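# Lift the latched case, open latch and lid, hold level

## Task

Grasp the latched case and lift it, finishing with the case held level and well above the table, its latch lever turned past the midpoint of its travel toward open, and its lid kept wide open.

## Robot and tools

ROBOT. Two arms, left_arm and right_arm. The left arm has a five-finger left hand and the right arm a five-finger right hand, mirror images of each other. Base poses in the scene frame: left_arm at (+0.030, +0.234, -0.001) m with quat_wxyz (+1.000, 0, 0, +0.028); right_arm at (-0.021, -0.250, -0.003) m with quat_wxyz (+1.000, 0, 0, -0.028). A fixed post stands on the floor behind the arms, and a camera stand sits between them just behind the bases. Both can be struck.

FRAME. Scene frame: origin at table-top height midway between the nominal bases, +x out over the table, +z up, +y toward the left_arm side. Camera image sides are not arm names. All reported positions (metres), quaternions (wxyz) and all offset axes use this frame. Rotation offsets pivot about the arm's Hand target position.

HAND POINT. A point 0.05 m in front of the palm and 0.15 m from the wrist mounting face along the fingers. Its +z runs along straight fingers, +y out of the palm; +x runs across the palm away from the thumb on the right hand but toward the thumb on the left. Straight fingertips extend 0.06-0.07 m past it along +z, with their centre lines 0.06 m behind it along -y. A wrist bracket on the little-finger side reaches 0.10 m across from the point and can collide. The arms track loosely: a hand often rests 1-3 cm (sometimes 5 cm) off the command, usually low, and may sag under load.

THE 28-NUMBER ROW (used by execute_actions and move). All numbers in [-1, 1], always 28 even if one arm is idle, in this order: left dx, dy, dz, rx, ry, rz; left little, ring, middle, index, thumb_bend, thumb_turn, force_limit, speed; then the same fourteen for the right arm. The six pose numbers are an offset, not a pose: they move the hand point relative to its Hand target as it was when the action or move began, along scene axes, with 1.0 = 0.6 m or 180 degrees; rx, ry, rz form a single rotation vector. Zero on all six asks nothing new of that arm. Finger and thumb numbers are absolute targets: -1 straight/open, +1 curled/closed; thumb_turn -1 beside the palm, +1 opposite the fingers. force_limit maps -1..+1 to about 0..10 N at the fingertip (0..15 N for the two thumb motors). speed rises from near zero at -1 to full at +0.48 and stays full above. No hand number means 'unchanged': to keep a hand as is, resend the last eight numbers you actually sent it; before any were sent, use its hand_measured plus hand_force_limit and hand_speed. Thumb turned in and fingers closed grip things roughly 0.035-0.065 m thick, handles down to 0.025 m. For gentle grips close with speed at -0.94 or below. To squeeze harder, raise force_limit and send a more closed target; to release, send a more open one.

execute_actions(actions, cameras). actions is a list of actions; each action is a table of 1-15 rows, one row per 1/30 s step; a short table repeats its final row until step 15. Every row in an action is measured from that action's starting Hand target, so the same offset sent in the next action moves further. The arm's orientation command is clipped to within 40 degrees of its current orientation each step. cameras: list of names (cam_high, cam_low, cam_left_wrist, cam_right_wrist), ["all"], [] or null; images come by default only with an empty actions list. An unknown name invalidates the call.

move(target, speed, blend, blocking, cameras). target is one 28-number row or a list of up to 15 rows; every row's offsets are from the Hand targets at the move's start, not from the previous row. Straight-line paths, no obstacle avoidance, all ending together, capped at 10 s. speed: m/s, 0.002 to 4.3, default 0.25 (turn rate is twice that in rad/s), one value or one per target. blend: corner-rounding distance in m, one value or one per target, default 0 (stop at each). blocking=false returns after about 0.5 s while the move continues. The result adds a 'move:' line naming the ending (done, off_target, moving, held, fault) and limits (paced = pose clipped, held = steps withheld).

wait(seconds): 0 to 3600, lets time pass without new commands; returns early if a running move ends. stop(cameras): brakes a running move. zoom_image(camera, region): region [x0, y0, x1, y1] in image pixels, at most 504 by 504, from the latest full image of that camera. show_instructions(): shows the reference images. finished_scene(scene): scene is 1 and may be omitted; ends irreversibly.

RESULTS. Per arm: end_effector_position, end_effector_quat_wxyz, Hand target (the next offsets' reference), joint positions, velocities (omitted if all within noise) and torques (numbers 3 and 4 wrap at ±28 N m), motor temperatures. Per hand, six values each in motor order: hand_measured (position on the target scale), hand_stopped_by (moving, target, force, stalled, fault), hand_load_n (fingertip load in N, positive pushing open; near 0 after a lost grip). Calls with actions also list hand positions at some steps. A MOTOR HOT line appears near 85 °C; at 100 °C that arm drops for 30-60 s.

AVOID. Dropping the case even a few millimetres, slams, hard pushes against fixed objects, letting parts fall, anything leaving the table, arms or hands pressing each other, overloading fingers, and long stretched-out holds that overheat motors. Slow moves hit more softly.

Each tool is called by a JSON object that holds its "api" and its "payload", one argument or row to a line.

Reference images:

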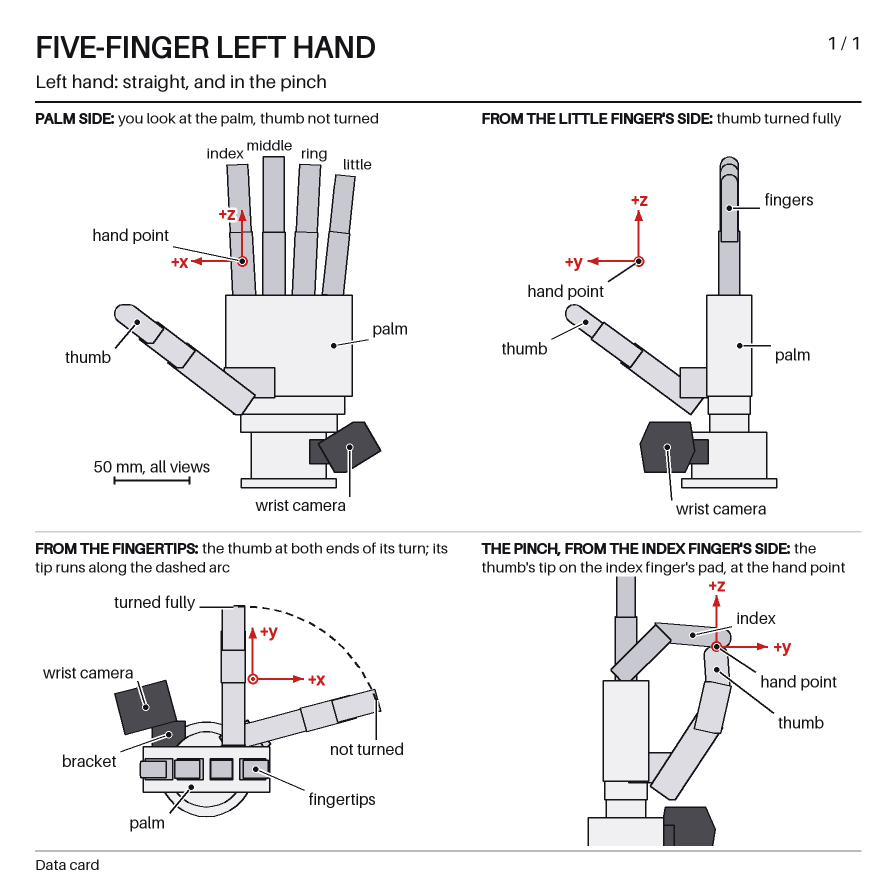

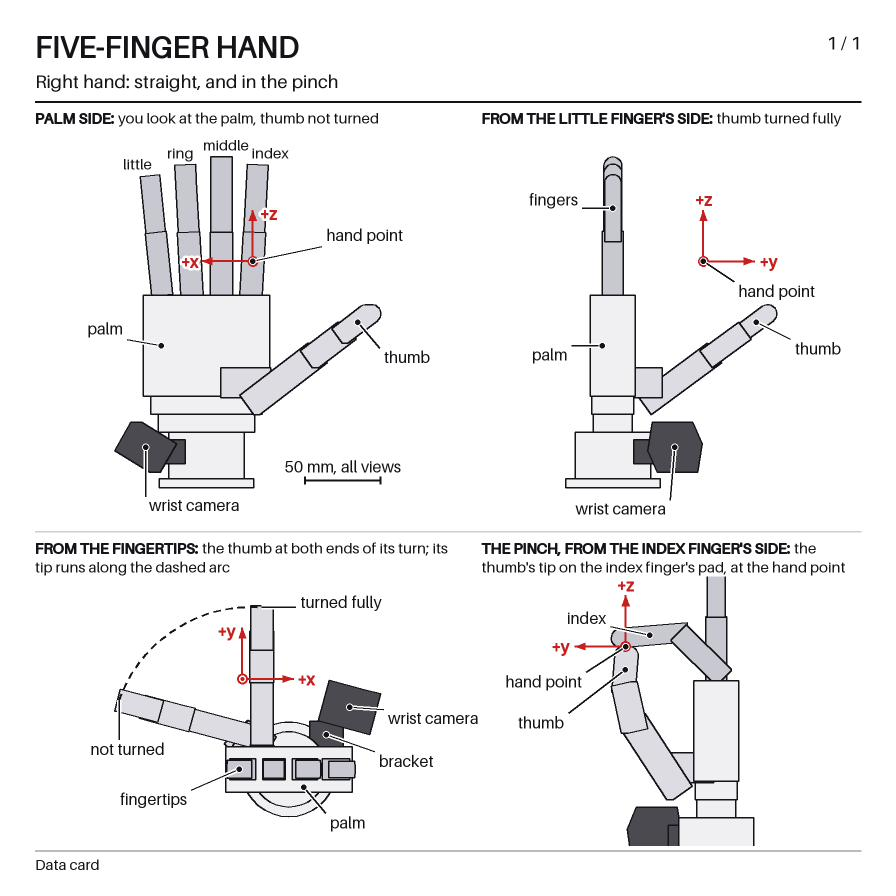

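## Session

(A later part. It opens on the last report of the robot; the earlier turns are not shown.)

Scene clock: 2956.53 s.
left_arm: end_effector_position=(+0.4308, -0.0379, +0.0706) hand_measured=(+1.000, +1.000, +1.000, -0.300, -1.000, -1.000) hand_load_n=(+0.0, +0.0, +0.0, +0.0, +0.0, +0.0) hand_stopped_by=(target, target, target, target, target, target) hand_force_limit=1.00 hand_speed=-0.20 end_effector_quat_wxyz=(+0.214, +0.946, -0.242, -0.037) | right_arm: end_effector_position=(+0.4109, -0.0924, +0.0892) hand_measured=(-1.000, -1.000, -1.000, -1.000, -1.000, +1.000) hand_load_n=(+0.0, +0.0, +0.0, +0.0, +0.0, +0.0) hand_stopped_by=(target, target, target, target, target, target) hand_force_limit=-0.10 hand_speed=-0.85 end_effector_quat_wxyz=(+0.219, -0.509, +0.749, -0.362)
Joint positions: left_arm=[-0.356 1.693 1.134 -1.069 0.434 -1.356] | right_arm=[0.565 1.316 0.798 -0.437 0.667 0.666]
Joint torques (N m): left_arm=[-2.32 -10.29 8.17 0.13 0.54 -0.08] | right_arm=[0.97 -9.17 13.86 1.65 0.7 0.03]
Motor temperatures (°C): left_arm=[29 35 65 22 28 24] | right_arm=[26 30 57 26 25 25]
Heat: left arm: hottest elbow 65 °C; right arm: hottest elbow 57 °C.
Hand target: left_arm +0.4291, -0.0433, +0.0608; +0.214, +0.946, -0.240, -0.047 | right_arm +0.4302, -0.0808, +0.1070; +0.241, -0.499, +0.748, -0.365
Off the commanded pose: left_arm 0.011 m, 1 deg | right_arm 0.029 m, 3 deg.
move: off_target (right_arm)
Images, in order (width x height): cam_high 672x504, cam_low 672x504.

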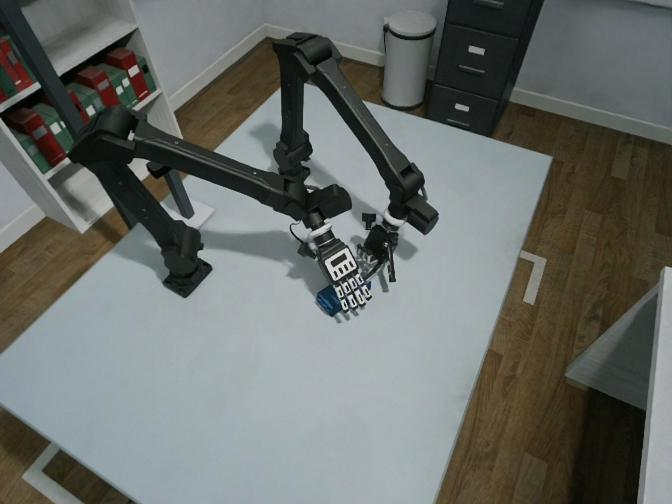

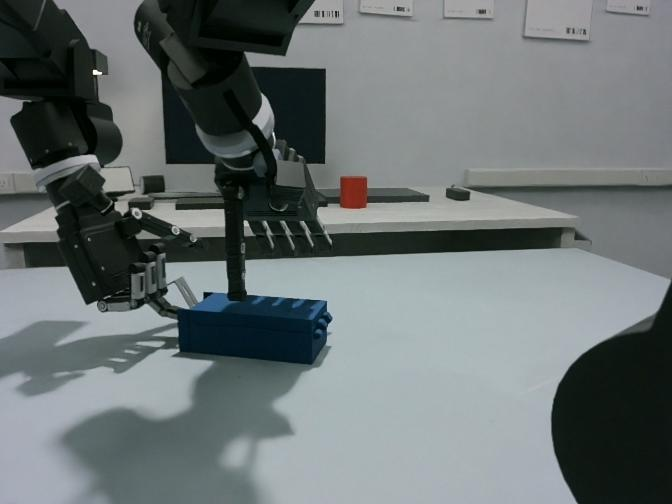

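{"api": "execute_actions", "payload": {
  "actions": []
}}

Scene clock: 2970.50 s.
left_arm: end_effector_position=(+0.4308, -0.0379, +0.0706) hand_measured=(+1.000, +1.000, +1.000, -0.300, -1.000, -1.000) hand_load_n=(+0.0, +0.0, +0.0, +0.0, +0.0, +0.0) hand_stopped_by=(target, target, target, target, target, target) hand_force_limit=1.00 hand_speed=-0.20 end_effector_quat_wxyz=(+0.214, +0.946, -0.242, -0.037) | right_arm: end_effector_position=(+0.4108, -0.0924, +0.0888) hand_measured=(-1.000, -1.000, -1.000, -1.000, -1.000, +1.000) hand_load_n=(+0.0, +0.0, +0.0, +0.0, +0.0, +0.0) hand_stopped_by=(target, target, target, target, target, target) hand_force_limit=-0.10 hand_speed=-0.85 end_effector_quat_wxyz=(+0.219, -0.509, +0.749, -0.362)
Joint positions: left_arm=[-0.356 1.693 1.134 -1.069 0.434 -1.356] | right_arm=[0.565 1.317 0.798 -0.437 0.667 0.666]
Joint velocities: within noise
Joint torques (N m): left_arm=[-2.26 -10.4 8.17 0.14 0.53 -0.08] | right_arm=[0.97 -9.17 13.9 1.57 0.69 0.01]
Motor temperatures (°C): left_arm=[29 35 64 22 28 24] | right_arm=[26 30 60 26 25 25]
Heat: left arm: hottest elbow 64 °C; right arm: hottest elbow 60 °C.
Hand target: left_arm +0.4291, -0.0433, +0.0608; +0.214, +0.946, -0.240, -0.047 | right_arm +0.4302, -0.0808, +0.1071; +0.241, -0.499, +0.748, -0.365
Off the commanded pose: left_arm 0.011 m, 1 deg | right_arm 0.029 m, 3 deg.
camera_calibration:
cam_left_wrist: T_world_to_cam=[[0.58682, 0.69447, -0.41637, -0.1999], [0.76537, -0.30789, 0.56516, -0.38219], [0.26429, -0.65032, -0.7122, 0.03056]] pos_world=[0.40174, 0.04102, 0.15453]
cam_right_wrist: T_world_to_cam=[[-0.67874, 0.00792, -0.73433, 0.34485], [-0.09124, 0.99128, 0.09502, 0.13171], [0.72869, 0.13149, -0.6721, -0.10682]] pos_world=[0.32392, -0.11925, 0.16892]

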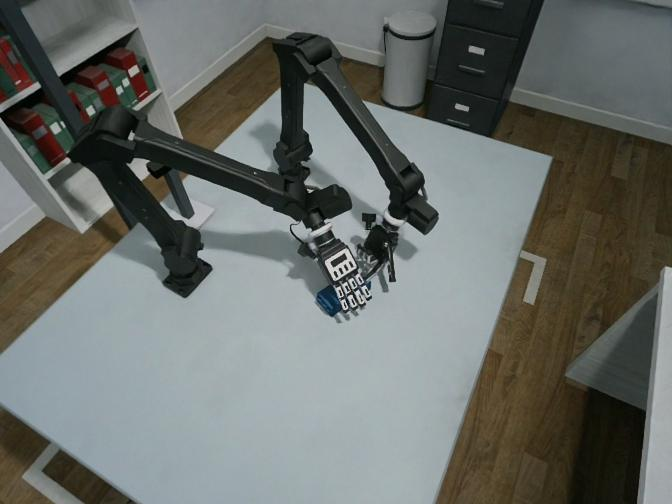

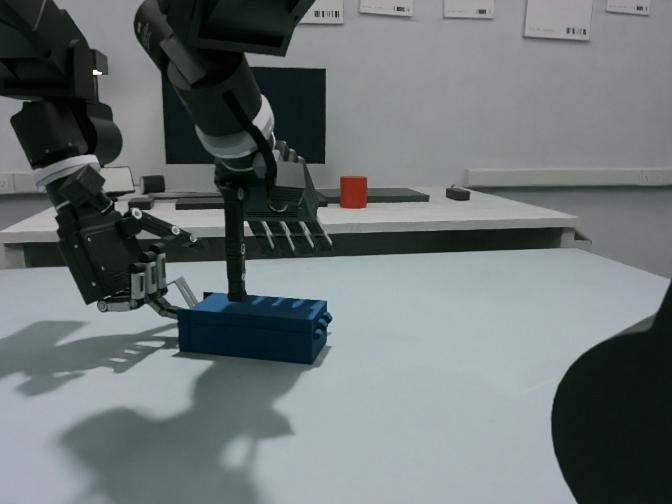

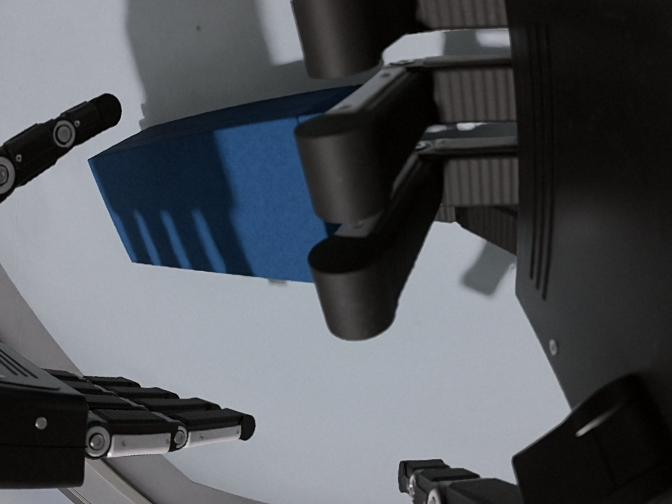

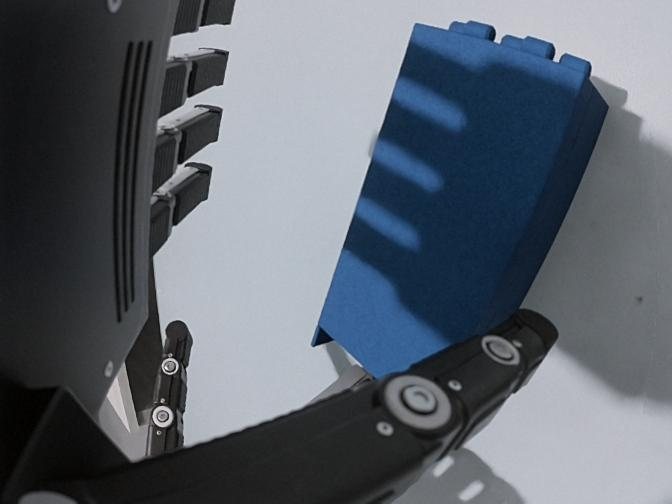

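{"api": "zoom_image", "payload": {
  "camera": "cam_low",
  "region": [120, 180, 350, 380]
}}

{"api": "zoom_image", "payload": {
  "camera": "cam_high",
  "region": [290, 200, 450, 330]
}}

Scaled by 2.191 from the camera's image (finer frame: 960x720).

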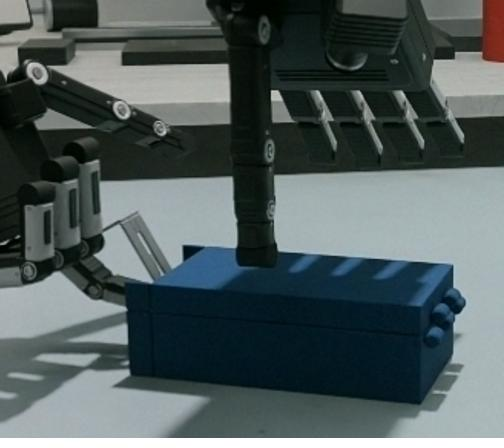

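Scaled by 3.150 from the camera's image (finer frame: 960x720).

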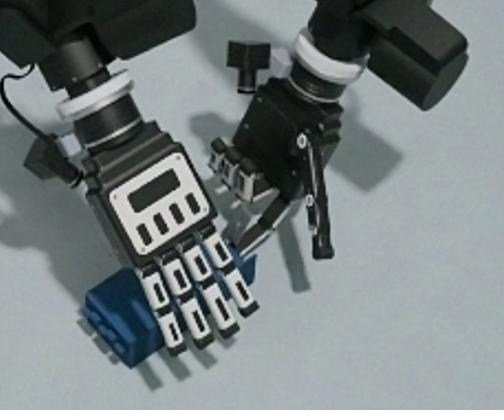

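{"api": "move", "payload": {
  "target": [0,0,0,0,0,0,1,1,1,-0.3,-1,-1,1,-0.2,0.0165,0.0193,-0.0333,0,0,0,-1,-1,-1,-1,-1,1,-0.1,-0.85],
  "speed": 0.05
}}

Scene clock: 2991.97 s.
left_arm: end_effector_position=(+0.4308, -0.0379, +0.0706) hand_measured=(+1.000, +1.000, +1.000, -0.300, -1.000, -1.000) hand_load_n=(+0.0, +0.0, +0.0, +0.0, +0.0, +0.0) hand_stopped_by=(target, target, target, target, target, target) hand_force_limit=1.00 hand_speed=-0.20 end_effector_quat_wxyz=(+0.214, +0.946, -0.242, -0.037) | right_arm: end_effector_position=(+0.4213, -0.0851, +0.0692) hand_measured=(-1.000, -1.000, -1.000, -1.000, -1.000, +1.000) hand_load_n=(+0.0, +0.0, -0.5, +0.0, +0.0, +0.0) hand_stopped_by=(target, target, target, target, target, target) hand_force_limit=-0.10 hand_speed=-0.85 end_effector_quat_wxyz=(+0.216, -0.510, +0.749, -0.364)
Joint positions: left_arm=[-0.356 1.693 1.134 -1.069 0.434 -1.356] | right_arm=[0.571 1.386 0.806 -0.385 0.674 0.67]
Joint torques (N m): left_arm=[-2.26 -10.34 8.2 0.16 0.54 -0.08] | right_arm=[1.38 -9.88 13.45 1.5 0.72 0.13]
Motor temperatures (°C): left_arm=[29 35 64 22 28 24] | right_arm=[26 30 63 27 25 25]
Heat: left arm: hottest elbow 64 °C; right arm: hottest elbow 63 °C.
Hand target: left_arm +0.4291, -0.0433, +0.0608; +0.214, +0.946, -0.240, -0.047 | right_arm +0.4401, -0.0692, +0.0870; +0.241, -0.499, +0.748, -0.365
Off the commanded pose: left_arm 0.011 m, 1 deg | right_arm 0.030 m, 3 deg.
move: off_target (right_arm)

{"api": "move", "payload": {
  "target": [-0.004,0,-0.0333,0,0,0,1,1,1,-0.3,-1,-1,1,-0.2,-0.0015,0.0072,-0.04,0,0,0,-1,-1,-1,-1,-1,1,-0.1,-0.85],
  "speed": 0.04,
  "cameras": ["cam_low","cam_right_wrist","cam_left_wrist"]
}}

Scene clock: 2995.83 s.
left_arm: end_effector_position=(+0.4327, -0.0388, +0.0552) hand_measured=(+1.000, +1.000, +1.000, -0.300, -1.000, -1.000) hand_load_n=(+0.0, +0.0, +0.0, +0.0, +0.0, +0.0) hand_stopped_by=(target, target, target, target, target, target) hand_force_limit=1.00 hand_speed=-0.20 end_effector_quat_wxyz=(+0.214, +0.946, -0.243, -0.031) | right_arm: end_effector_position=(+0.4312, -0.0749, +0.0571) hand_measured=(-1.000, -1.000, -1.000, -1.000, -1.000, +1.000) hand_load_n=(+0.0, +0.0, +0.0, +0.0, +0.0, +0.0) hand_stopped_by=(target, target, target, target, target, target) hand_force_limit=-0.10 hand_speed=-0.85 end_effector_quat_wxyz=(+0.227, -0.505, +0.748, -0.365)
Joint positions: left_arm=[-0.357 1.714 1.113 -1.015 0.434 -1.357] | right_arm=[0.581 1.434 0.806 -0.317 0.681 0.68]
Joint torques (N m): left_arm=[-2.26 -10.17 7.39 0.08 0.53 -0.06] | right_arm=[1.55 -9.99 10.76 1.55 0.72 0.12]
Motor temperatures (°C): left_arm=[29 35 63 22 28 24] | right_arm=[26 30 63 27 25 25]
Heat: left arm: hottest elbow 63 °C; right arm: hottest elbow 63 °C.
Hand target: left_arm +0.4267, -0.0433, +0.0407; +0.214, +0.946, -0.240, -0.047 | right_arm +0.4392, -0.0648, +0.0629; +0.241, -0.499, +0.748, -0.365
Off the commanded pose: left_arm 0.016 m, 2 deg | right_arm 0.014 m, 2 deg.
move: off_target (left_arm, right_arm)
cam_left_wrist: T_world_to_cam=[[0.59109, 0.69353, -0.41186, -0.20896], [0.75885, -0.30506, 0.57541, -0.37277], [0.27342, -0.65265, -0.7066, 0.01414]] pos_world=[0.40252, 0.04043, 0.13843]
cam_right_wrist: T_world_to_cam=[[-0.66428, 0.01236, -0.74738, 0.33019], [-0.09242, 0.99083, 0.09853, 0.11955], [0.74175, 0.13453, -0.65705, -0.15152]] pos_world=[0.34277, -0.10216, 0.13544]
Images, in order (width x height): cam_low 672x504, cam_left_wrist 672x504, cam_right_wrist 672x504.

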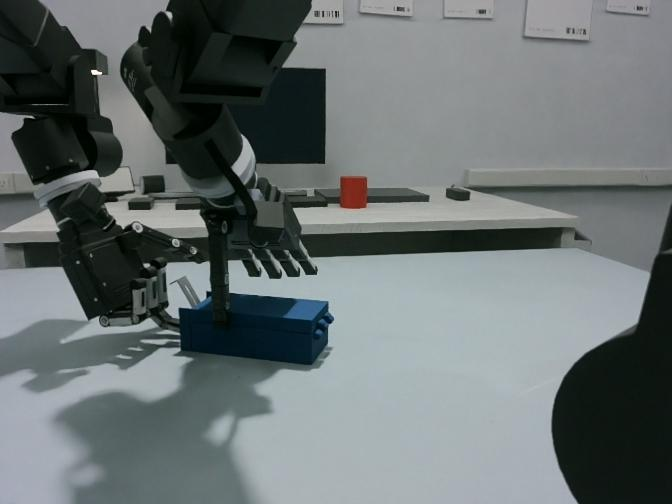

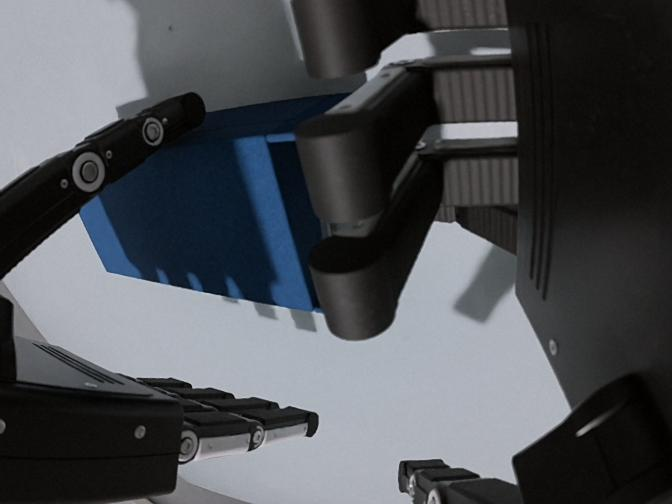

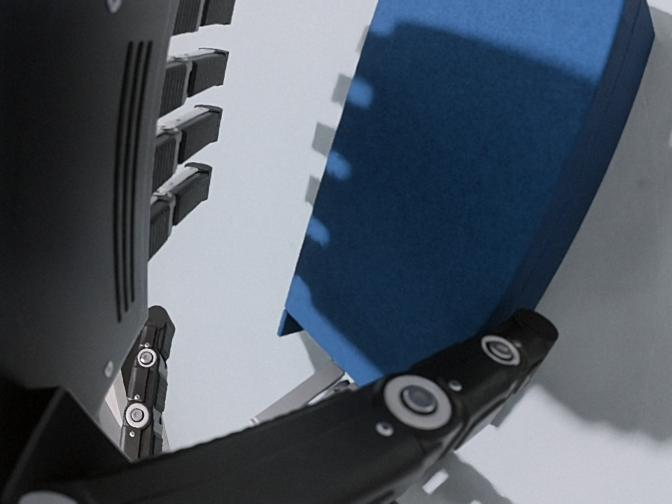

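{"api": "zoom_image", "payload": {
  "camera": "cam_low",
  "region": [120, 240, 350, 380]
}}

{"api": "zoom_image", "payload": {
  "camera": "cam_left_wrist",
  "region": [200, 120, 440, 320]
}}

Scaled by 2.191 from the camera's image (finer frame: 960x720).

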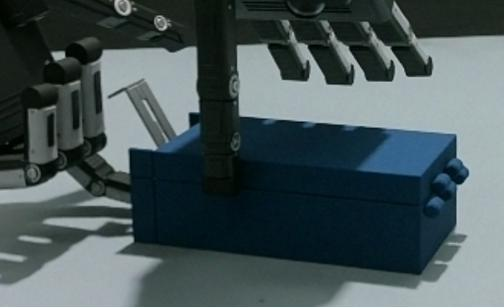

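Scaled by 2.100 from the camera's image (finer frame: 960x720).

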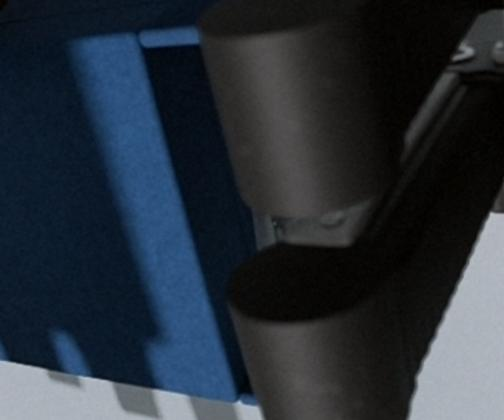

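{"api": "move", "payload": {
  "target": [
    [0.005,0.008,0.022,0,0,0,1,1,1,-0.3,-1,-1,1,-0.2,-0.019,-0.0137,0,0,0,0,-1,-1,-1,-1,-1,1,-0.1,-0.85],
    [-0.004,0.013,0.045,0,0,0,1,1,1,-0.3,-1,-1,1,-0.2,-0.019,-0.0137,-0.02,0,0,0,-1,-1,-1,-1,-1,1,-0.1,-0.85]
  ],
  "speed": 0.05,
  "cameras": ["cam_low"]
}}

Scene clock: 3076.13 s.
left_arm: end_effector_position=(+0.4215, -0.0353, +0.0603) hand_measured=(+1.000, +1.000, +1.000, -0.300, -1.000, -1.000) hand_load_n=(+0.0, +0.5, +0.0, +0.5, +0.0, +0.0) hand_stopped_by=(target, target, target, target, target, target) hand_force_limit=1.00 hand_speed=-0.20 end_effector_quat_wxyz=(+0.213, +0.946, -0.238, -0.053) | right_arm: end_effector_position=(+0.4250, -0.0786, +0.0506) hand_measured=(-1.000, -1.000, -1.000, -1.000, -1.000, +1.000) hand_load_n=(+0.0, +0.0, +0.0, +0.0, +0.0, +0.5) hand_stopped_by=(target, target, target, target, target, target) hand_force_limit=-0.10 hand_speed=-0.85 end_effector_quat_wxyz=(+0.234, -0.502, +0.748, -0.366)
Joint positions: left_arm=[-0.357 1.702 1.113 -1.071 0.434 -1.358] | right_arm=[0.581 1.423 0.767 -0.274 0.681 0.68]
Joint torques (N m): left_arm=[-0.97 -12.69 8.69 -0.53 0.5 0.06] | right_arm=[1.2 -10.29 9.37 1.63 0.63 0.08]
Motor temperatures (°C): left_arm=[29 35 56 22 28 24] | right_arm=[26 30 55 27 25 25]
Heat: left arm: hottest elbow 56 °C; right arm: hottest elbow 55 °C.
Hand target: left_arm +0.4243, -0.0355, +0.0677; +0.214, +0.946, -0.240, -0.047 | right_arm +0.4278, -0.0731, +0.0509; +0.241, -0.499, +0.748, -0.365
Off the commanded pose: left_arm 0.008 m, 1 deg | right_arm 0.006 m, 1 deg.
move: done

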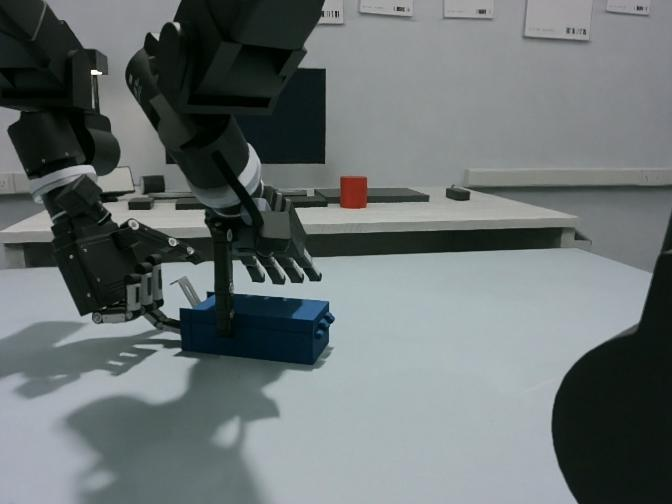

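{"api": "move", "payload": {
  "target": [
    [0,0,0,0,0,0,1,1,1,-0.3,-1,-1,1,-0.2,-0.0088,-0.0075,-0.02,0,0,0,-1,-1,-1,-1,-1,1,-0.1,-0.85],
    [0,0,0,0,0,0,1,1,1,-0.3,-1,-1,1,-0.2,-0.0088,-0.0075,-0.0443,0,0,0,-1,-1,-1,-1,-1,1,-0.1,-0.85]
  ],
  "speed": 0.04,
  "cameras": ["cam_low","cam_right_wrist"]
}}

{"api": "zoom_image", "payload": {
  "camera": "cam_low",
  "region": [120, 240, 350, 380]
}}

Scene clock: 3081.77 s.
left_arm: end_effector_position=(+0.4215, -0.0353, +0.0603) hand_measured=(+1.000, +1.000, +1.000, -0.300, -1.000, -1.000) hand_load_n=(+0.0, +0.0, +0.0, +0.5, +0.0, +0.0) hand_stopped_by=(target, target, target, target, target, target) hand_force_limit=1.00 hand_speed=-0.20 end_effector_quat_wxyz=(+0.213, +0.946, -0.238, -0.053) | right_arm: end_effector_position=(+0.4199, -0.0815, +0.0255) hand_measured=(-1.000, -1.000, -1.000, -1.000, -1.000, +1.000) hand_load_n=(+0.0, +0.0, +0.0, +0.0, +0.0, +0.5) hand_stopped_by=(target, target, target, target, target, target) hand_force_limit=-0.10 hand_speed=-0.85 end_effector_quat_wxyz=(+0.236, -0.500, +0.748, -0.366)
Joint positions: left_arm=[-0.357 1.702 1.113 -1.071 0.434 -1.358] | right_arm=[0.581 1.46 0.718 -0.184 0.681 0.681]
Joint torques (N m): left_arm=[-1.08 -12.69 8.65 -0.5 0.51 0.06] | right_arm=[1.03 -10.23 8.75 1.57 0.54 0.05]
Motor temperatures (°C): left_arm=[29 35 56 22 28 24] | right_arm=[26 30 55 27 25 25]
Heat: left arm: hottest elbow 56 °C; right arm: hottest elbow 55 °C.
Hand target: left_arm +0.4243, -0.0355, +0.0677; +0.214, +0.946, -0.240, -0.047 | right_arm +0.4225, -0.0776, +0.0244; +0.241, -0.499, +0.748, -0.365
Off the commanded pose: left_arm 0.008 m, 1 deg | right_arm 0.005 m, 1 deg.
move: done
cam_right_wrist: T_world_to_cam=[[-0.65141, 0.02044, -0.75845, 0.29464], [-0.09366, 0.98983, 0.10711, 0.12836], [0.75293, 0.14081, -0.64286, -0.1676]] pos_world=[0.33014, -0.10948, 0.10198]

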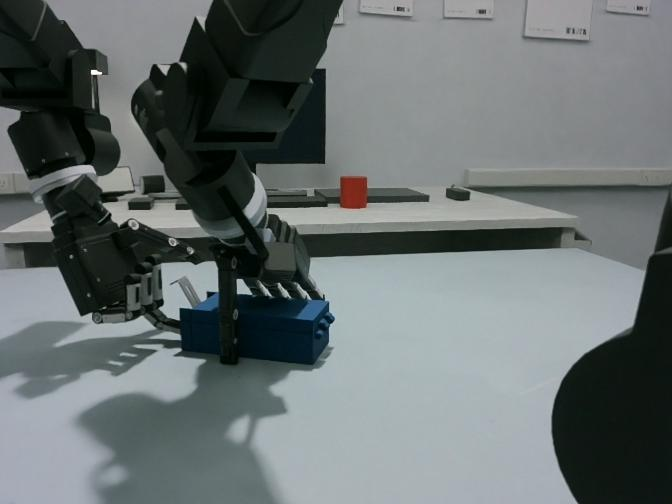

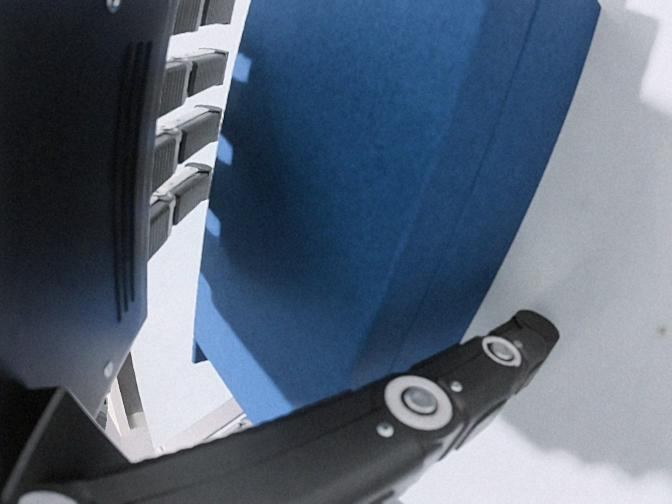

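Scaled by 2.191 from the camera's image (finer frame: 960x720).

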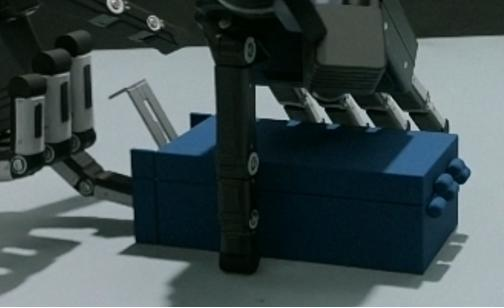

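{"api": "move", "payload": {
  "target": [0,0,0,0,0,0,1,1,1,-0.3,-1,-1,1,-0.2,0,0,0,0,0,0,-1,-1,0.1,0.1,0.4,1,-0.4,-0.88],
  "speed": 0.04
}}

{"api": "wait", "payload": {
  "seconds": 4,
  "cameras": ["cam_low","cam_right_wrist","cam_high"]
}}

Scene clock: 3092.83 s.
left_arm: end_effector_position=(+0.4215, -0.0353, +0.0603) hand_measured=(+1.000, +1.000, +1.000, -0.300, -1.000, -1.000) hand_load_n=(+0.0, +0.0, +0.0, +0.0, +0.0, +0.0) hand_stopped_by=(target, target, target, target, target, target) hand_force_limit=1.00 hand_speed=-0.20 end_effector_quat_wxyz=(+0.213, +0.946, -0.238, -0.053) | right_arm: end_effector_position=(+0.4220, -0.0816, +0.0271) hand_measured=(-1.000, -1.000, -0.556, -0.288, -0.642, +1.000) hand_load_n=(+0.0, +0.0, +1.5, +4.0, +5.0, -1.0) hand_stopped_by=(target, target, force, force, force, target) hand_force_limit=-0.40 hand_speed=-0.88 end_effector_quat_wxyz=(+0.240, -0.497, +0.748, -0.369)
Joint positions: left_arm=[-0.357 1.702 1.113 -1.071 0.434 -1.358] | right_arm=[0.581 1.46 0.718 -0.174 0.687 0.681]
Joint torques (N m): left_arm=[-1.03 -12.75 8.64 -0.5 0.51 0.07] | right_arm=[0.97 -10.05 8.8 1.26 0.31 0.04]
Motor temperatures (°C): left_arm=[29 35 57 22 28 24] | right_arm=[26 31 56 27 25 25]
Heat: left arm: hottest elbow 57 °C; right arm: hottest elbow 56 °C.
Hand target: left_arm +0.4243, -0.0355, +0.0677; +0.214, +0.946, -0.240, -0.047 | right_arm +0.4225, -0.0777, +0.0244; +0.241, -0.499, +0.748, -0.365
Off the commanded pose: left_arm 0.008 m, 1 deg | right_arm 0.005 m, 0 deg.
move: done

Scene clock: 3096.83 s.
left_arm: end_effector_position=(+0.4215, -0.0353, +0.0603) hand_measured=(+1.000, +1.000, +1.000, -0.300, -1.000, -1.000) hand_load_n=(+0.0, +0.0, +0.0, +0.5, +0.0, +0.0) hand_stopped_by=(target, target, target, target, target, target) hand_force_limit=1.00 hand_speed=-0.20 end_effector_quat_wxyz=(+0.213, +0.946, -0.238, -0.053) | right_arm: end_effector_position=(+0.4220, -0.0816, +0.0271) hand_measured=(-1.000, -1.000, -0.556, -0.288, -0.642, +1.000) hand_load_n=(+0.0, +0.0, +1.0, +4.0, +4.5, -1.5) hand_stopped_by=(target, target, force, force, force, target) hand_force_limit=-0.40 hand_speed=-0.88 end_effector_quat_wxyz=(+0.240, -0.497, +0.748, -0.369)
Joint positions: left_arm=[-0.357 1.702 1.113 -1.071 0.434 -1.358] | right_arm=[0.581 1.46 0.718 -0.174 0.687 0.681]
Joint torques (N m): left_arm=[-1.14 -12.75 8.66 -0.51 0.51 0.07] | right_arm=[1.08 -9.64 8.84 1.25 0.29 0.04]
Motor temperatures (°C): left_arm=[29 35 57 22 28 24] | right_arm=[26 31 56 27 25 25]
Heat: left arm: hottest elbow 57 °C; right arm: hottest elbow 56 °C.
Hand target: left_arm +0.4243, -0.0355, +0.0677; +0.214, +0.946, -0.240, -0.047 | right_arm +0.4225, -0.0777, +0.0244; +0.241, -0.499, +0.748, -0.365
Off the commanded pose: left_arm 0.008 m, 1 deg | right_arm 0.005 m, 0 deg.
wait: 4.00 s; at rest by 0.17 s
cam_right_wrist: T_world_to_cam=[[-0.64343, 0.0231, -0.76516, 0.29437], [-0.09112, 0.99013, 0.10651, 0.12744], [0.76007, 0.13826, -0.63497, -0.17156]] pos_world=[0.33142, -0.10926, 0.10274]
Images, in order (width x height): cam_high 672x504, cam_low 672x504, cam_right_wrist 672x504.

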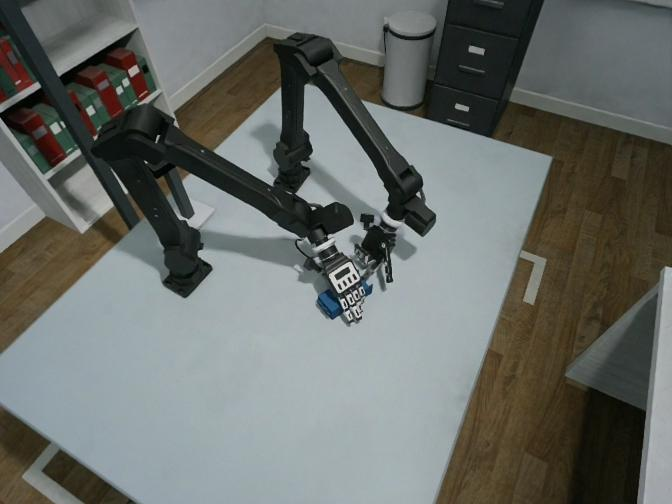

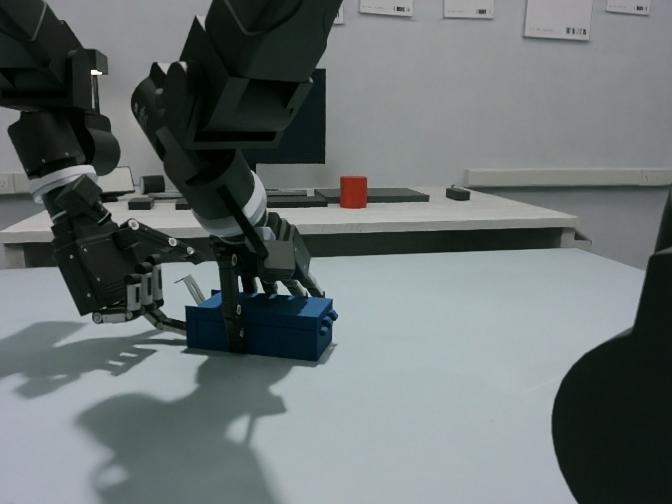

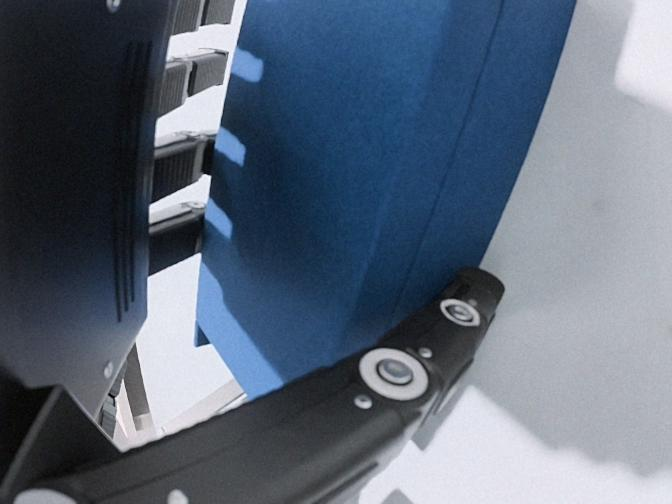

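{"api": "move", "payload": {
  "target": [0,0,0,0,0,0,1,1,1,-0.3,-1,-1,1,-0.2,0,0,0,0,0,0,-1,-1,0.15,0.15,0.45,1,0.0,-0.9],
  "speed": 0.04,
  "cameras": ["cam_low"]
}}

{"api": "zoom_image", "payload": {
  "camera": "cam_low",
  "region": [120, 240, 350, 380]
}}

Scene clock: 3101.20 s.
left_arm: end_effector_position=(+0.4215, -0.0353, +0.0603) hand_measured=(+1.000, +1.000, +1.000, -0.300, -1.000, -1.000) hand_load_n=(+0.0, +0.0, +0.0, +0.5, +0.0, +0.5) hand_stopped_by=(target, target, target, target, target, target) hand_force_limit=1.00 hand_speed=-0.20 end_effector_quat_wxyz=(+0.213, +0.946, -0.238, -0.053) | right_arm: end_effector_position=(+0.4235, -0.0817, +0.0282) hand_measured=(-1.000, -1.000, -0.466, -0.282, -0.626, +1.000) hand_load_n=(-0.5, +0.0, +4.5, +5.0, +8.0, -2.0) hand_stopped_by=(target, target, force, force, force, target) hand_force_limit=0.00 hand_speed=-0.90 end_effector_quat_wxyz=(+0.242, -0.495, +0.748, -0.370)
Joint positions: left_arm=[-0.357 1.702 1.113 -1.071 0.434 -1.358] | right_arm=[0.581 1.46 0.718 -0.168 0.691 0.681]
Joint torques (N m): left_arm=[-1.14 -12.75 8.7 -0.51 0.5 0.07] | right_arm=[0.62 -9.88 8.79 1.09 0.13 0.05]
Motor temperatures (°C): left_arm=[29 35 57 22 28 24] | right_arm=[26 31 56 27 24 25]
Heat: left arm: hottest elbow 57 °C; right arm: hottest elbow 56 °C.
Hand target: left_arm +0.4243, -0.0355, +0.0677; +0.214, +0.946, -0.240, -0.047 | right_arm +0.4225, -0.0776, +0.0244; +0.241, -0.499, +0.748, -0.365
Off the commanded pose: left_arm 0.008 m, 1 deg | right_arm 0.006 m, 1 deg.
move: done

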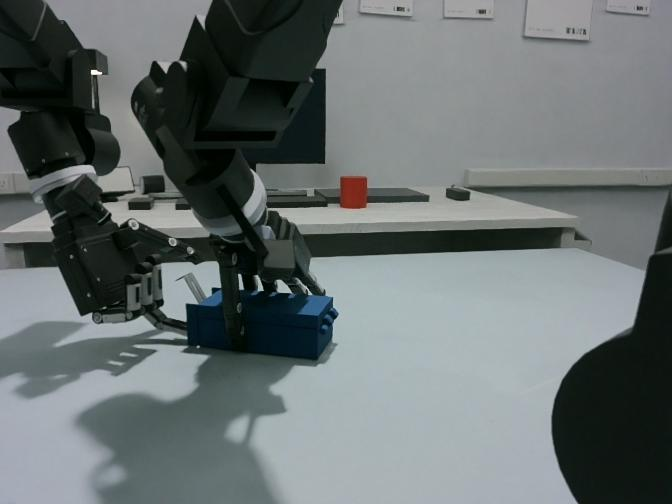

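Scaled by 2.191 from the camera's image (finer frame: 960x720).

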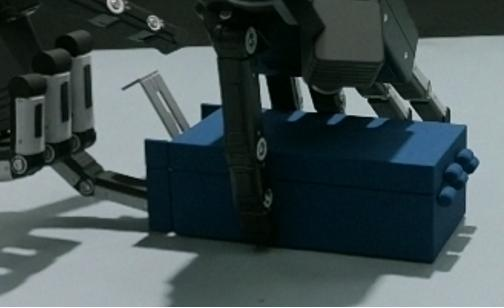

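{"api": "move", "payload": {
  "target": [0.0215,-0.009,0,0,0,0,1,1,1,-0.3,-1,-1,1,-0.2,0,0,0,0,0,0,-1,-1,0.15,0.15,0.45,1,0.0,-0.9],
  "speed": 0.04,
  "cameras": ["cam_low","cam_left_wrist"]
}}

{"api": "zoom_image", "payload": {
  "camera": "cam_low",
  "region": [120, 240, 240, 380]
}}

Scene clock: 3114.30 s.
left_arm: end_effector_position=(+0.4258, -0.0366, +0.0651) hand_measured=(+1.000, +1.000, +1.000, -0.300, -1.000, -1.000) hand_load_n=(+0.0, +0.0, +0.0, +0.0, -0.5, +0.0) hand_stopped_by=(target, target, target, target, target, target) hand_force_limit=1.00 hand_speed=-0.20 end_effector_quat_wxyz=(+0.213, +0.946, -0.239, -0.050) | right_arm: end_effector_position=(+0.4235, -0.0817, +0.0282) hand_measured=(-1.000, -1.000, -0.466, -0.282, -0.626, +1.000) hand_load_n=(+0.0, +0.0, +4.5, +5.0, +7.5, -2.0) hand_stopped_by=(target, target, force, force, force, target) hand_force_limit=0.00 hand_speed=-0.90 end_effector_quat_wxyz=(+0.242, -0.495, +0.748, -0.370)
Joint positions: left_arm=[-0.357 1.702 1.129 -1.081 0.434 -1.358] | right_arm=[0.581 1.46 0.718 -0.168 0.691 0.681]
Joint torques (N m): left_arm=[-1.32 -10.58 10.96 -0.51 0.51 0.03] | right_arm=[0.56 -10.05 8.76 1.01 0.11 0.06]
Motor temperatures (°C): left_arm=[29 35 57 22 28 24] | right_arm=[26 31 55 27 24 25]
Heat: left arm: hottest elbow 57 °C; right arm: hottest elbow 55 °C.
Hand target: left_arm +0.4371, -0.0409, +0.0676; +0.214, +0.946, -0.240, -0.047 | right_arm +0.4225, -0.0776, +0.0244; +0.241, -0.499, +0.748, -0.365
Off the commanded pose: left_arm 0.012 m, 0 deg | right_arm 0.006 m, 1 deg.
move: off_target (left_arm)
cam_left_wrist: T_world_to_cam=[[0.57537, 0.69856, -0.42539, -0.19457], [0.77963, -0.31121, 0.54344, -0.37964], [0.24724, -0.64433, -0.72368, 0.03701]] pos_world=[0.39878, 0.04161, 0.15032]

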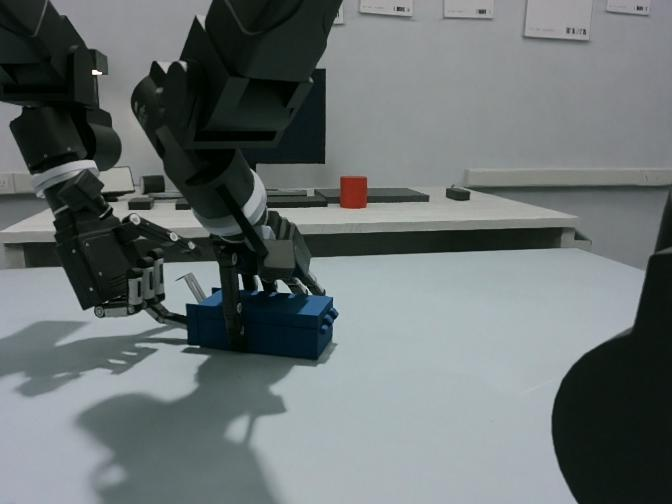

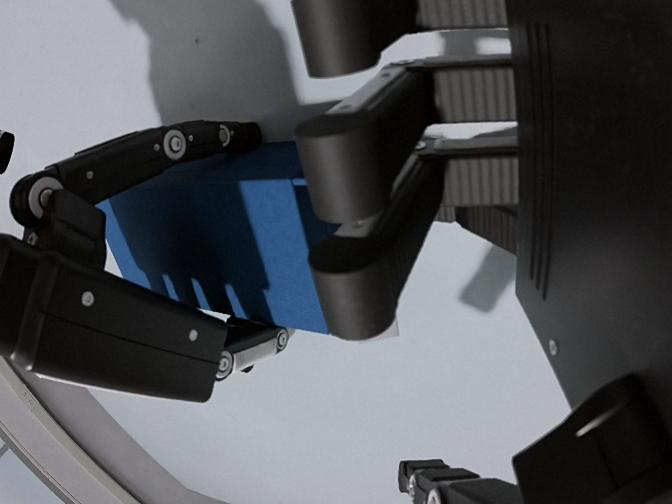

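Scaled by 3.600 from the camera's image (finer frame: 960x720).

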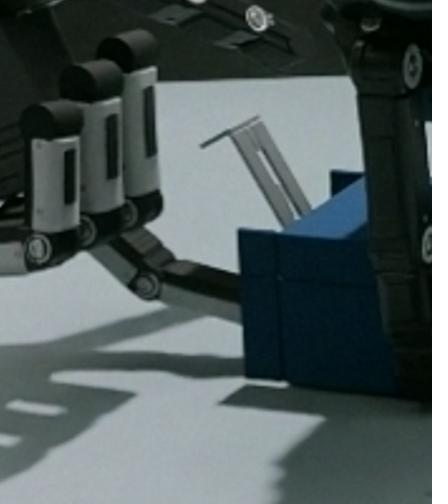

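{"api": "move", "payload": {
  "target": [0.014,-0.006,-0.005,0,0,0,1,1,1,-0.3,-1,-1,1,-0.2,0,0,0,0,0,0,-1,-1,0.15,0.15,0.45,1,0.0,-0.9],
  "speed": 0.06
}}

Scene clock: 3118.30 s.
left_arm: end_effector_position=(+0.4347, -0.0394, +0.0658) hand_measured=(+1.000, +1.000, +1.000, -0.300, -1.000, -1.000) hand_load_n=(+0.0, +0.5, +0.0, +0.0, -0.5, +0.0) hand_stopped_by=(target, target, target, target, target, target) hand_force_limit=1.00 hand_speed=-0.20 end_effector_quat_wxyz=(+0.213, +0.946, -0.240, -0.046) | right_arm: end_effector_position=(+0.4235, -0.0817, +0.0282) hand_measured=(-1.000, -1.000, -0.466, -0.282, -0.626, +1.000) hand_load_n=(+0.0, +0.0, +4.5, +5.5, +7.5, -2.0) hand_stopped_by=(target, target, force, force, force, target) hand_force_limit=0.00 hand_speed=-0.90 end_effector_quat_wxyz=(+0.242, -0.495, +0.748, -0.370)
Joint positions: left_arm=[-0.357 1.718 1.153 -1.081 0.434 -1.358] | right_arm=[0.581 1.46 0.718 -0.168 0.691 0.681]
Joint torques (N m): left_arm=[-1.55 -10.29 11.04 -0.46 0.51 0.01] | right_arm=[0.91 -10.05 8.75 0.95 0.11 0.04]
Motor temperatures (°C): left_arm=[29 35 58 22 28 24] | right_arm=[26 31 55 26 24 25]
Heat: left arm: hottest elbow 58 °C; right arm: hottest elbow 55 °C.
Hand target: left_arm +0.4456, -0.0445, +0.0648; +0.214, +0.946, -0.240, -0.047 | right_arm +0.4225, -0.0776, +0.0244; +0.241, -0.499, +0.748, -0.365
Off the commanded pose: left_arm 0.012 m, 0 deg | right_arm 0.006 m, 1 deg.
move: off_target (left_arm)

{"api": "move", "payload": {
  "target": [-0.002,-0.006,0.025,0,0,0,1,1,1,-0.3,-1,-1,1,-0.2,0,0,0,0,0,0,-1,-1,0.15,0.15,0.45,1,0.0,-0.9],
  "speed": 0.04,
  "cameras": ["cam_low","cam_left_wrist"]
}}

{"api": "zoom_image", "payload": {
  "camera": "cam_low",
  "region": [120, 240, 350, 380]
}}

Scene clock: 3122.77 s.
left_arm: end_effector_position=(+0.4336, -0.0391, +0.0708) hand_measured=(+1.000, +1.000, +1.000, -0.300, -1.000, -1.000) hand_load_n=(+0.0, +0.0, +0.0, +0.5, +0.0, +0.0) hand_stopped_by=(target, target, target, target, target, target) hand_force_limit=1.00 hand_speed=-0.20 end_effector_quat_wxyz=(+0.213, +0.946, -0.238, -0.055) | right_arm: end_effector_position=(+0.4235, -0.0817, +0.0282) hand_measured=(-1.000, -1.000, -0.466, -0.282, -0.626, +1.000) hand_load_n=(+0.0, +0.0, +4.5, +5.5, +7.5, -2.0) hand_stopped_by=(target, target, force, force, force, target) hand_force_limit=0.00 hand_speed=-0.90 end_effector_quat_wxyz=(+0.242, -0.495, +0.748, -0.370)
Joint positions: left_arm=[-0.357 1.718 1.168 -1.115 0.434 -1.358] | right_arm=[0.581 1.46 0.718 -0.168 0.691 0.681]
Joint torques (N m): left_arm=[-2.14 -11.81 11.19 -0.53 0.55 -0.07] | right_arm=[1.03 -9.88 8.81 1.06 0.11 0.05]
Motor temperatures (°C): left_arm=[29 35 58 22 28 24] | right_arm=[26 31 55 26 24 25]
Heat: left arm: hottest elbow 58 °C; right arm: hottest elbow 55 °C.
Hand target: left_arm +0.4443, -0.0480, +0.0797; +0.214, +0.946, -0.240, -0.047 | right_arm +0.4225, -0.0776, +0.0244; +0.241, -0.499, +0.748, -0.365
Off the commanded pose: left_arm 0.017 m, 1 deg | right_arm 0.006 m, 1 deg.
move: off_target (left_arm)
cam_left_wrist: T_world_to_cam=[[0.57104, 0.6999, -0.42901, -0.19272], [0.78511, -0.31295, 0.53447, -0.39133], [0.23982, -0.64202, -0.72821, 0.04126]] pos_world=[0.4074, 0.03891, 0.15652]

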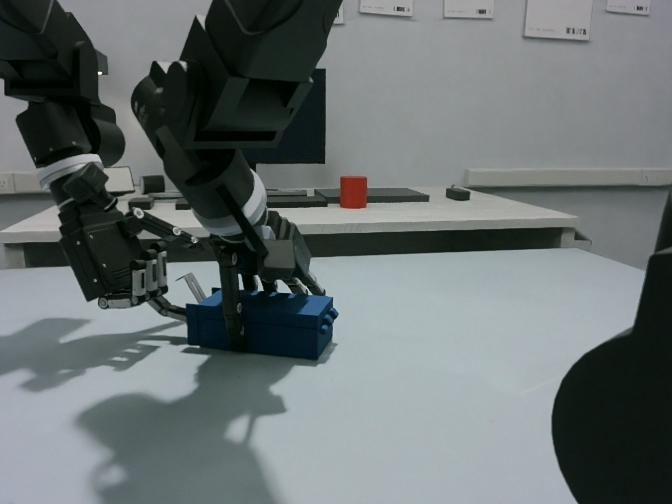

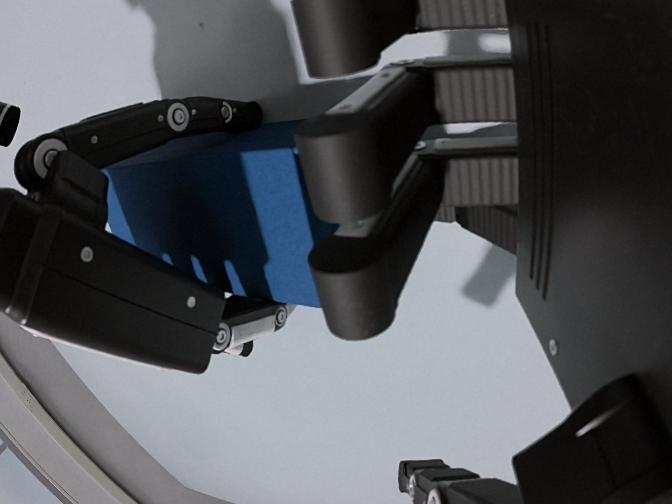

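Scaled by 2.191 from the camera's image (finer frame: 960x720).

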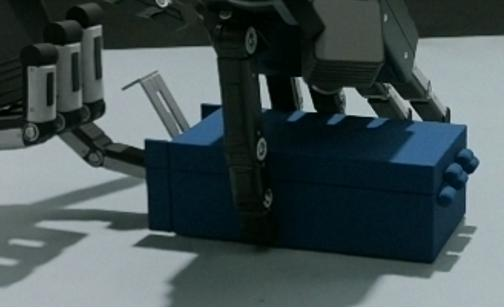

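{"api": "move", "payload": {
  "target": [0,0,0.025,0,0,0,1,1,1,-0.3,-1,-1,1,-0.2,0,0,0,0,0,0,-1,-1,0.15,0.15,0.45,1,0.0,-0.9],
  "speed": 0.04
}}

{"api": "move", "payload": {
  "target": [0,0,0.025,0,0,0,1,1,1,-0.3,-1,-1,1,-0.2,0,0,0,0,0,0,-1,-1,0.15,0.15,0.45,1,0.0,-0.9],
  "speed": 0.04,
  "cameras": ["cam_low"]
}}

{"api": "zoom_image", "payload": {
  "camera": "cam_low",
  "region": [120, 240, 350, 380]
}}

Scene clock: 3127.93 s.
left_arm: end_effector_position=(+0.4329, -0.0389, +0.0778) hand_measured=(+1.000, +1.000, +1.000, -0.300, -1.000, -1.000) hand_load_n=(+0.0, +0.0, +0.5, +0.0, +0.0, +0.0) hand_stopped_by=(target, target, target, target, target, target) hand_force_limit=1.00 hand_speed=-0.20 end_effector_quat_wxyz=(+0.212, +0.946, -0.236, -0.064) | right_arm: end_effector_position=(+0.4235, -0.0817, +0.0282) hand_measured=(-1.000, -1.000, -0.466, -0.282, -0.626, +1.000) hand_load_n=(+0.0, +0.0, +4.5, +5.0, +7.5, -2.0) hand_stopped_by=(target, target, force, force, force, target) hand_force_limit=0.00 hand_speed=-0.90 end_effector_quat_wxyz=(+0.242, -0.495, +0.748, -0.370)
Joint positions: left_arm=[-0.357 1.716 1.186 -1.153 0.434 -1.358] | right_arm=[0.581 1.46 0.718 -0.168 0.691 0.681]
Joint torques (N m): left_arm=[-2.2 -13.22 11.28 -0.5 0.54 -0.05] | right_arm=[0.97 -9.88 8.76 1.07 0.1 0.03]
Motor temperatures (°C): left_arm=[29 35 59 22 28 24] | right_arm=[26 31 55 26 24 24]
Heat: left arm: hottest elbow 59 °C; right arm: hottest elbow 55 °C.
Hand target: left_arm +0.4444, -0.0481, +0.0948; +0.214, +0.946, -0.240, -0.047 | right_arm +0.4225, -0.0776, +0.0244; +0.241, -0.499, +0.748, -0.365
Off the commanded pose: left_arm 0.022 m, 2 deg | right_arm 0.006 m, 1 deg.
move: off_target (left_arm)

Scene clock: 3128.77 s.
left_arm: end_effector_position=(+0.4303, -0.0380, +0.0849) hand_measured=(+1.000, +1.000, +1.000, -0.300, -1.000, -1.000) hand_load_n=(+0.0, +0.0, +0.0, +3.0, +0.0, +0.0) hand_stopped_by=(target, target, target, target, target, target) hand_force_limit=1.00 hand_speed=-0.20 end_effector_quat_wxyz=(+0.212, +0.947, -0.232, -0.071) | right_arm: end_effector_position=(+0.4235, -0.0816, +0.0282) hand_measured=(-1.000, -1.000, -0.466, -0.282, -0.626, +1.000) hand_load_n=(+0.0, +0.0, +2.0, +4.5, +8.0, -2.0) hand_stopped_by=(target, target, force, force, force, target) hand_force_limit=0.00 hand_speed=-0.90 end_effector_quat_wxyz=(+0.242, -0.495, +0.748, -0.370)
Joint positions: left_arm=[-0.357 1.707 1.196 -1.186 0.434 -1.362] | right_arm=[0.581 1.46 0.718 -0.168 0.691 0.681]
Joint torques (N m): left_arm=[-2.14 -13.8 12.1 -0.7 0.56 -0.01] | right_arm=[0.79 -10.05 8.77 1.02 0.11 0.03]
Motor temperatures (°C): left_arm=[29 35 60 22 28 24] | right_arm=[26 31 55 26 24 24]
Heat: left arm: hottest elbow 60 °C; right arm: hottest elbow 55 °C.
Hand target: left_arm +0.4443, -0.0480, +0.1097; +0.214, +0.946, -0.240, -0.047 | right_arm +0.4225, -0.0776, +0.0244; +0.241, -0.499, +0.748, -0.365
Off the commanded pose: left_arm 0.030 m, 3 deg | right_arm 0.006 m, 1 deg.
move: off_target (left_arm)

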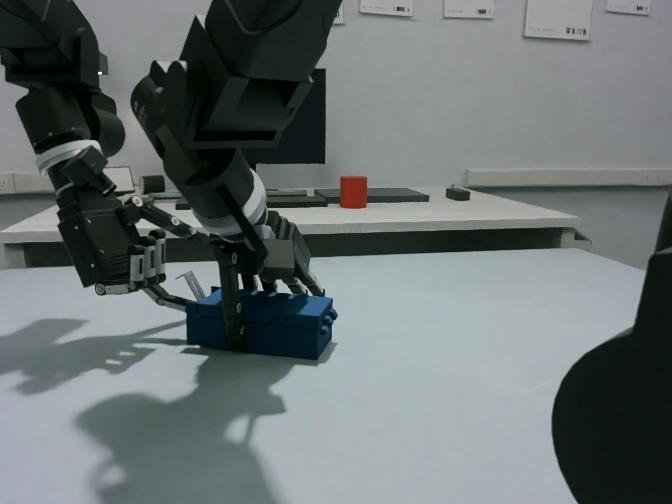

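Scaled by 2.191 from the camera's image (finer frame: 960x720).

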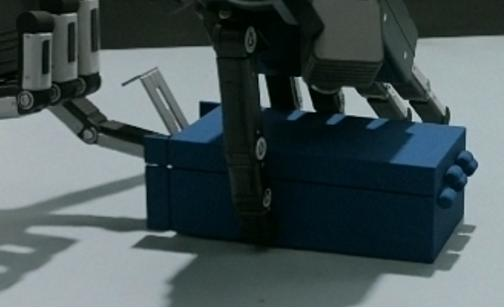

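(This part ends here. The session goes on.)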